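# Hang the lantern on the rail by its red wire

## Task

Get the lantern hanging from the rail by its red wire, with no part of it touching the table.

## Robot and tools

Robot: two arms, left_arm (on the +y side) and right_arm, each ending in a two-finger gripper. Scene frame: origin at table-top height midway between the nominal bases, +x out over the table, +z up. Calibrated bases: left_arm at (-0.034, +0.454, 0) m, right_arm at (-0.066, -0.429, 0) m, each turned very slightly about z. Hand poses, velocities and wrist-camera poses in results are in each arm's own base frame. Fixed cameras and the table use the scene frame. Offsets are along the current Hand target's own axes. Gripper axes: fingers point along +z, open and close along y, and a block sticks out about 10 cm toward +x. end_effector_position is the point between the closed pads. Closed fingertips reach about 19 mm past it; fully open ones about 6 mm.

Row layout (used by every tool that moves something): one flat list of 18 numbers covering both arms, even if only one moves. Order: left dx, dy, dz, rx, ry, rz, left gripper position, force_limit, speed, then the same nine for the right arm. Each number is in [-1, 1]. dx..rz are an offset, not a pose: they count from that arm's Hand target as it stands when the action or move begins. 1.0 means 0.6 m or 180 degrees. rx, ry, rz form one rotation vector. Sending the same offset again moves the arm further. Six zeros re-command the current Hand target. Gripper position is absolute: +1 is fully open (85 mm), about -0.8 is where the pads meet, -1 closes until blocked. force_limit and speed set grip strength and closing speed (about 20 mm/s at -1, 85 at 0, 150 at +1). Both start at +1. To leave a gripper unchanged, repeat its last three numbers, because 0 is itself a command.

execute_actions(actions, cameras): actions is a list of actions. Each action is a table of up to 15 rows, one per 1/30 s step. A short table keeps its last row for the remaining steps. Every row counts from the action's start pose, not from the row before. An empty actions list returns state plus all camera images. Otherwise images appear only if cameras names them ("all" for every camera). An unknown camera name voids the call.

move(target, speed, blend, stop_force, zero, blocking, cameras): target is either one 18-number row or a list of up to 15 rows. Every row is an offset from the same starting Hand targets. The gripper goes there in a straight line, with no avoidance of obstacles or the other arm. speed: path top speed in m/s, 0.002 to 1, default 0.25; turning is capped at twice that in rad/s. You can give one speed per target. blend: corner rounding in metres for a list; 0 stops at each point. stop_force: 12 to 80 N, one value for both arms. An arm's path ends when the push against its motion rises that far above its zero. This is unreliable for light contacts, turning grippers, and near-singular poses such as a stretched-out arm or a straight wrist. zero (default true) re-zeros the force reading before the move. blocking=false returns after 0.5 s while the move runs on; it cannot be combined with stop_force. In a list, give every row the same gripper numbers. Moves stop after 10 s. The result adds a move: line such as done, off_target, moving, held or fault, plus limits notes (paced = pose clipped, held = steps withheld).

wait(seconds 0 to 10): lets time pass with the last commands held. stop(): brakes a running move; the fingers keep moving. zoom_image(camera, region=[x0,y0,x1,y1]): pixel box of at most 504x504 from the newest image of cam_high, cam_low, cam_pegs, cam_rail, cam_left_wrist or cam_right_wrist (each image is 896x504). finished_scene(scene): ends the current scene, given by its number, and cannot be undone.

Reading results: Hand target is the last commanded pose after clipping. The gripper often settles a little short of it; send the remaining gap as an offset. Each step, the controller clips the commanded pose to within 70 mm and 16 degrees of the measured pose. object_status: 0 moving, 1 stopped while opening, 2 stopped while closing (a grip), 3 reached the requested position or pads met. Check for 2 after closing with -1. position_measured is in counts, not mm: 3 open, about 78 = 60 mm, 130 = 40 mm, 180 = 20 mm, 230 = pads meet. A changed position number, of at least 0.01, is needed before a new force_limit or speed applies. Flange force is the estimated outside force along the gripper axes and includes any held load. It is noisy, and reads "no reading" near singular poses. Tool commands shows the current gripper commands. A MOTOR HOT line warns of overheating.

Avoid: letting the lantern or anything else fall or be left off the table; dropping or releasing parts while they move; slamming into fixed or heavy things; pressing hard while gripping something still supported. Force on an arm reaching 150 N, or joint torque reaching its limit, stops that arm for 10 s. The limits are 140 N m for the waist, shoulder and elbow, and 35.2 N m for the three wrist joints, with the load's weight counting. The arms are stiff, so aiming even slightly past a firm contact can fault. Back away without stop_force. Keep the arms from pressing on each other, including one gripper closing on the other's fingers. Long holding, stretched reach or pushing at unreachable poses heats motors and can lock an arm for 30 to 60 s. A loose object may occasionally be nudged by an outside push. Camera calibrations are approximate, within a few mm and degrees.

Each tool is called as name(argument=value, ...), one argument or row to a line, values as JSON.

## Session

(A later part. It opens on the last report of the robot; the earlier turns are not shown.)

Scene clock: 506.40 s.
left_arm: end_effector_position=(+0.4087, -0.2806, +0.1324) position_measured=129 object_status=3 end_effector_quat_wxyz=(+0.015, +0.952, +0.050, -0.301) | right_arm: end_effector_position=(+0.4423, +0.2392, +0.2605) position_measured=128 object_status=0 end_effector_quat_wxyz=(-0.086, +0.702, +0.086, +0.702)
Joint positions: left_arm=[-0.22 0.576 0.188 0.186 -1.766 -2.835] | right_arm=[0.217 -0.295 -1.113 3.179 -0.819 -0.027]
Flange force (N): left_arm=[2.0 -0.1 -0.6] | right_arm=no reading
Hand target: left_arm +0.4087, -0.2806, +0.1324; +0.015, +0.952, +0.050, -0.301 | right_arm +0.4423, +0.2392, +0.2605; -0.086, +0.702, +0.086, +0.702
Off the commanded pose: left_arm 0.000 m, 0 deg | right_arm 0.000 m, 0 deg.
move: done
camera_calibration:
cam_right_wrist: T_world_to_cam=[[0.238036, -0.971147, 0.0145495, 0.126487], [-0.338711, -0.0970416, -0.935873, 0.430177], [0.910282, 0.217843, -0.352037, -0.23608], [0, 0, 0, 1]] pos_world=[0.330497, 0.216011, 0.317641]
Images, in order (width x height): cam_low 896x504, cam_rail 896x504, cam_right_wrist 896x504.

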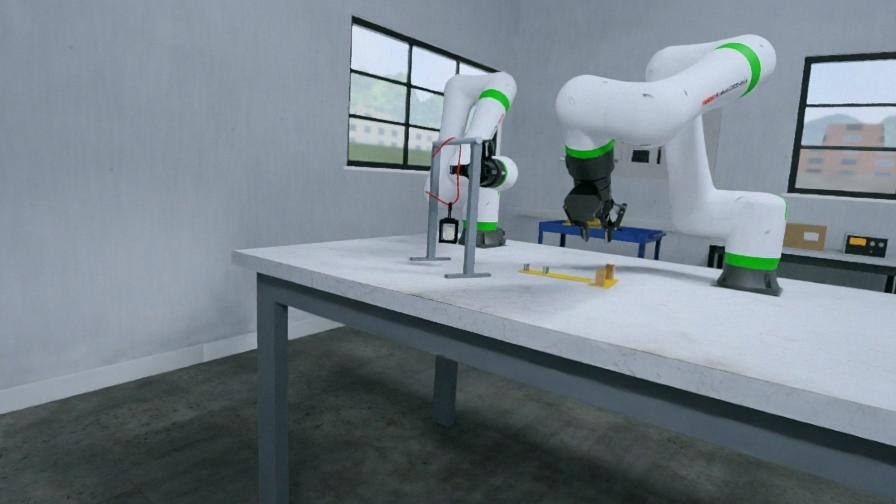

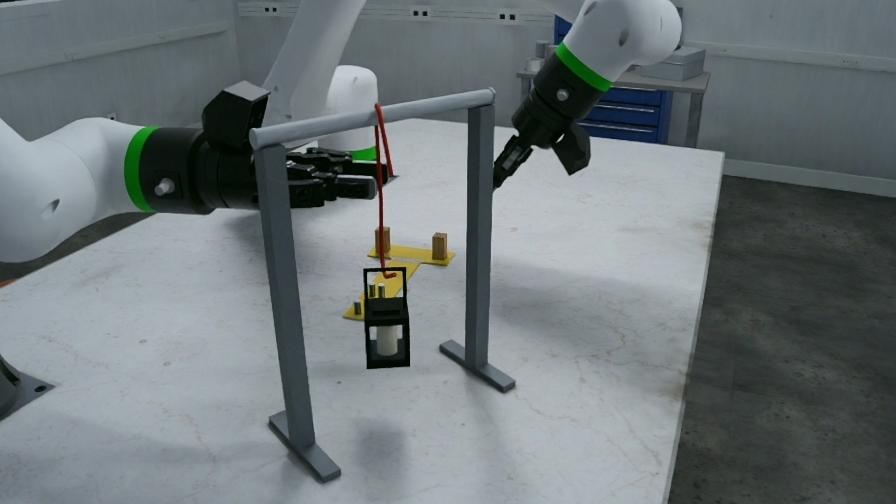

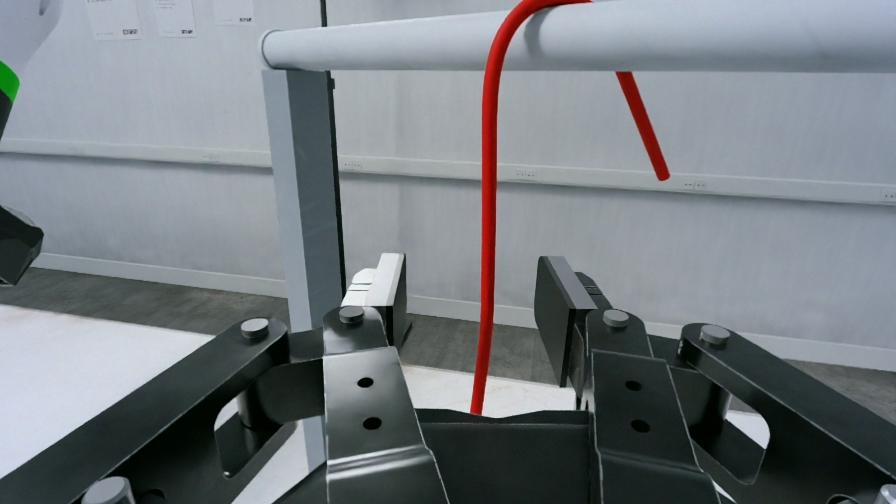

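move(
  target=[0,0,0,0,0,0,0,0,-0.8,0,0,-0.14,0,0,0,0.0,-0.5,-1],
  speed=0.06,
  cameras=["cam_rail","cam_right_wrist","cam_low"],
)

wait(
  seconds=1,
  cameras=["cam_rail","cam_high"],
)

Scene clock: 511.00 s.
left_arm: end_effector_position=(+0.4087, -0.2806, +0.1324) position_measured=129 object_status=3 end_effector_quat_wxyz=(+0.015, +0.952, +0.050, -0.301) | right_arm: end_effector_position=(+0.3617, +0.2194, +0.2617) position_measured=129 object_status=3 end_effector_quat_wxyz=(-0.083, +0.735, +0.091, +0.667)
Joint positions: left_arm=[-0.22 0.576 0.188 0.186 -1.766 -2.835] | right_arm=[0.206 -0.863 -1.19 3.317 -0.233 -0.167]
Flange force (N): left_arm=[2.5 0.3 0.0] | right_arm=no reading
Hand target: left_arm +0.4087, -0.2806, +0.1324; +0.015, +0.952, +0.050, -0.301 | right_arm +0.3608, +0.2189, +0.2604; -0.086, +0.702, +0.086, +0.702
Off the commanded pose: left_arm 0.000 m, 0 deg | right_arm 0.002 m, 6 deg.
joint sent to its limit (right arm) — joint 3 (elbow), lower limit, where the elbow is as bent as it goes; joint 4 (forearm roll), upper limit. The joint targets are off in orientation, not in position.
move: off_target (right_arm)
camera_calibration:
cam_right_wrist: T_world_to_cam=[[0.242032, -0.970156, 0.0147448, 0.12465], [-0.425809, -0.11986, -0.896839, 0.428395], [0.871841, 0.210785, -0.442111, -0.118918], [0, 0, 0, 1]] pos_world=[0.255923, 0.197344, 0.329788]
Images, in order (width x height): cam_low 896x504, cam_rail 896x504, cam_right_wrist 896x504.

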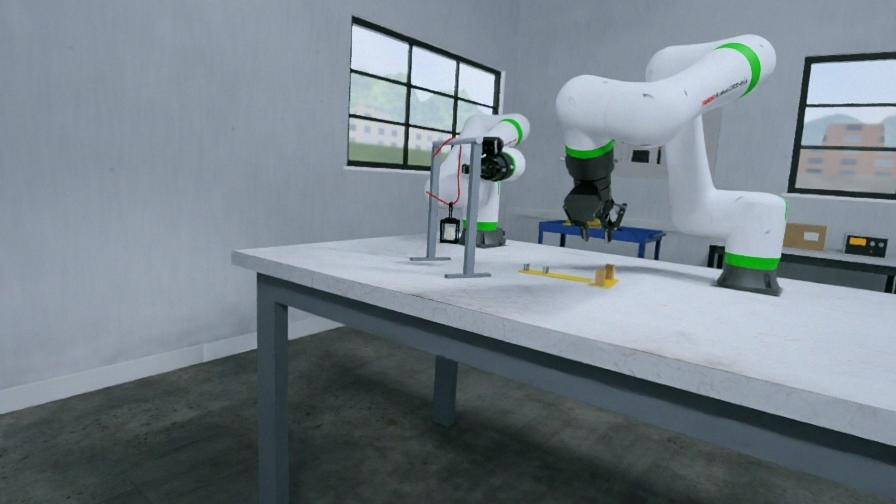

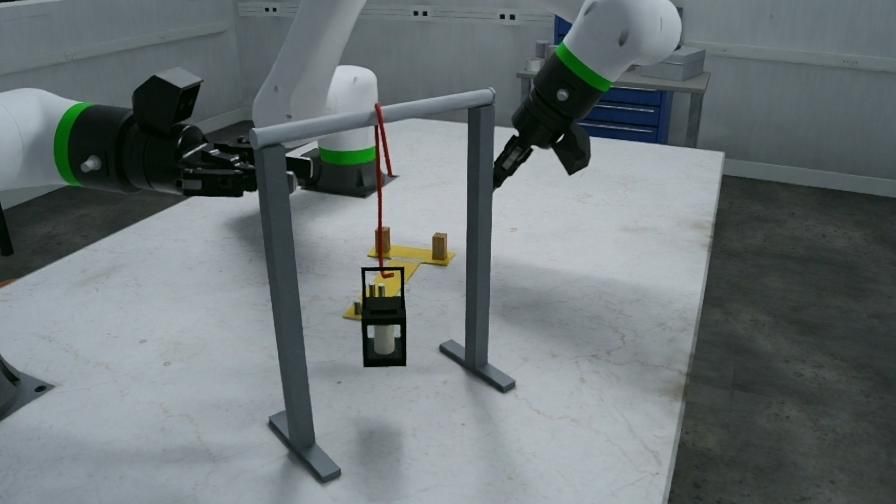

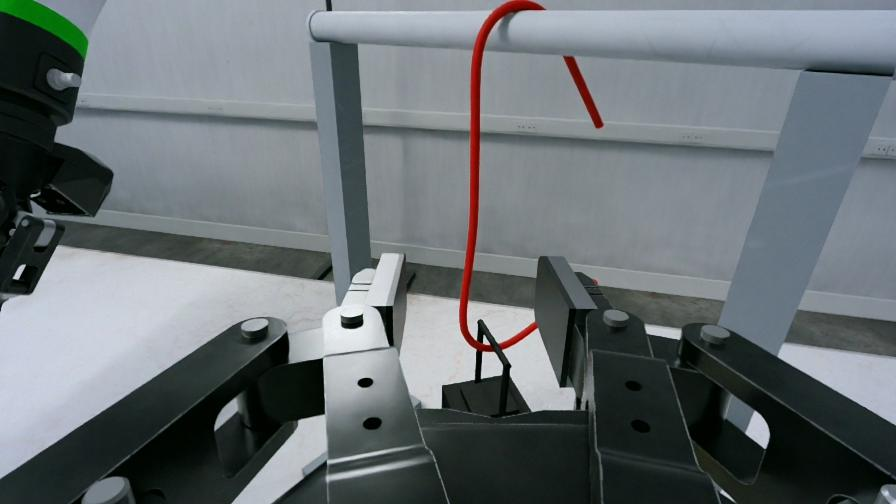

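Scene clock: 512.00 s.
left_arm: end_effector_position=(+0.4087, -0.2806, +0.1324) position_measured=129 object_status=3 end_effector_quat_wxyz=(+0.015, +0.952, +0.050, -0.301) | right_arm: end_effector_position=(+0.3617, +0.2194, +0.2617) position_measured=129 object_status=3 end_effector_quat_wxyz=(-0.083, +0.735, +0.091, +0.667)
Joint positions: left_arm=[-0.22 0.576 0.188 0.186 -1.766 -2.835] | right_arm=[0.206 -0.863 -1.19 3.317 -0.233 -0.167]
Flange force (N): left_arm=[2.5 0.1 -0.7] | right_arm=no reading
Hand target: left_arm +0.4087, -0.2806, +0.1324; +0.015, +0.952, +0.050, -0.301 | right_arm +0.3608, +0.2189, +0.2604; -0.086, +0.702, +0.086, +0.702
Tool commands: left_gripper/position=+0.0 left_gripper/force_limit=+0.0 left_gripper/speed=-0.8 right_gripper/position=+0.0 right_gripper/force_limit=-0.5 right_gripper/speed=-1.0
Off the commanded pose: left_arm 0.000 m, 0 deg | right_arm 0.002 m, 6 deg.
wait: 1.00 s; at rest by 0.17 s
Images, in order (width x height): cam_high 896x504, cam_rail 896x504.

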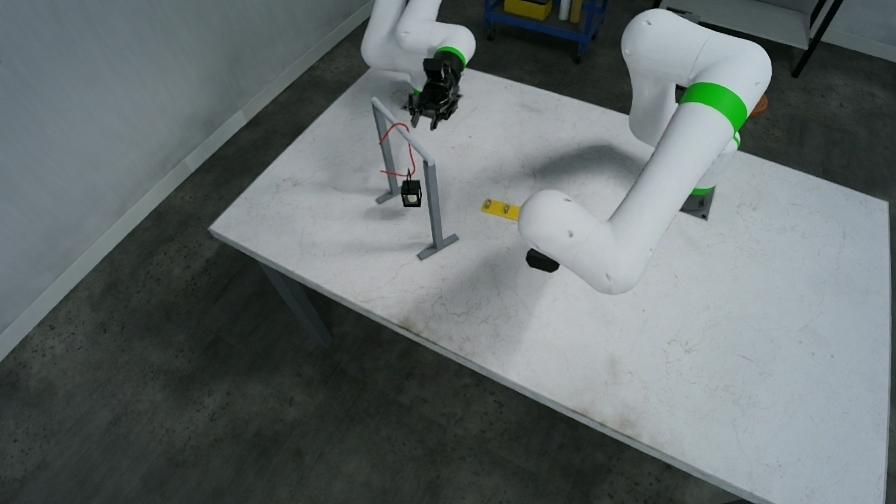

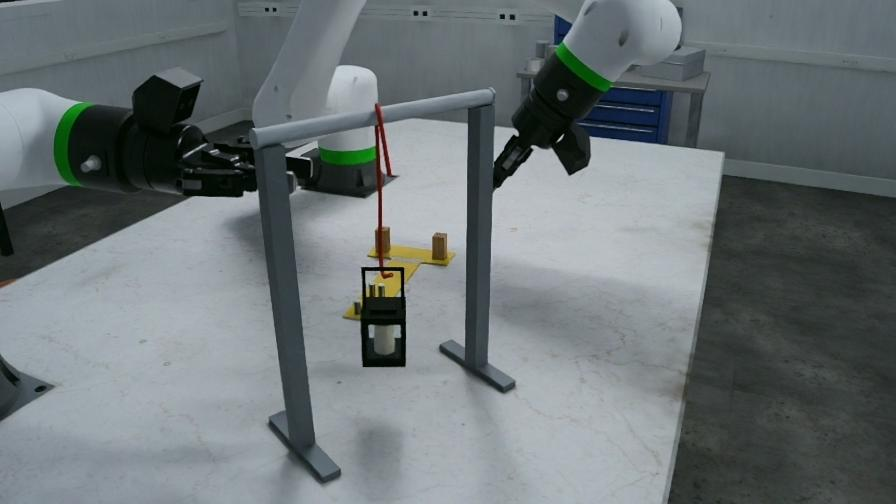

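Hanging still and clear.

finished_scene(
  scene=2,
)

The scene is finished: the task was done.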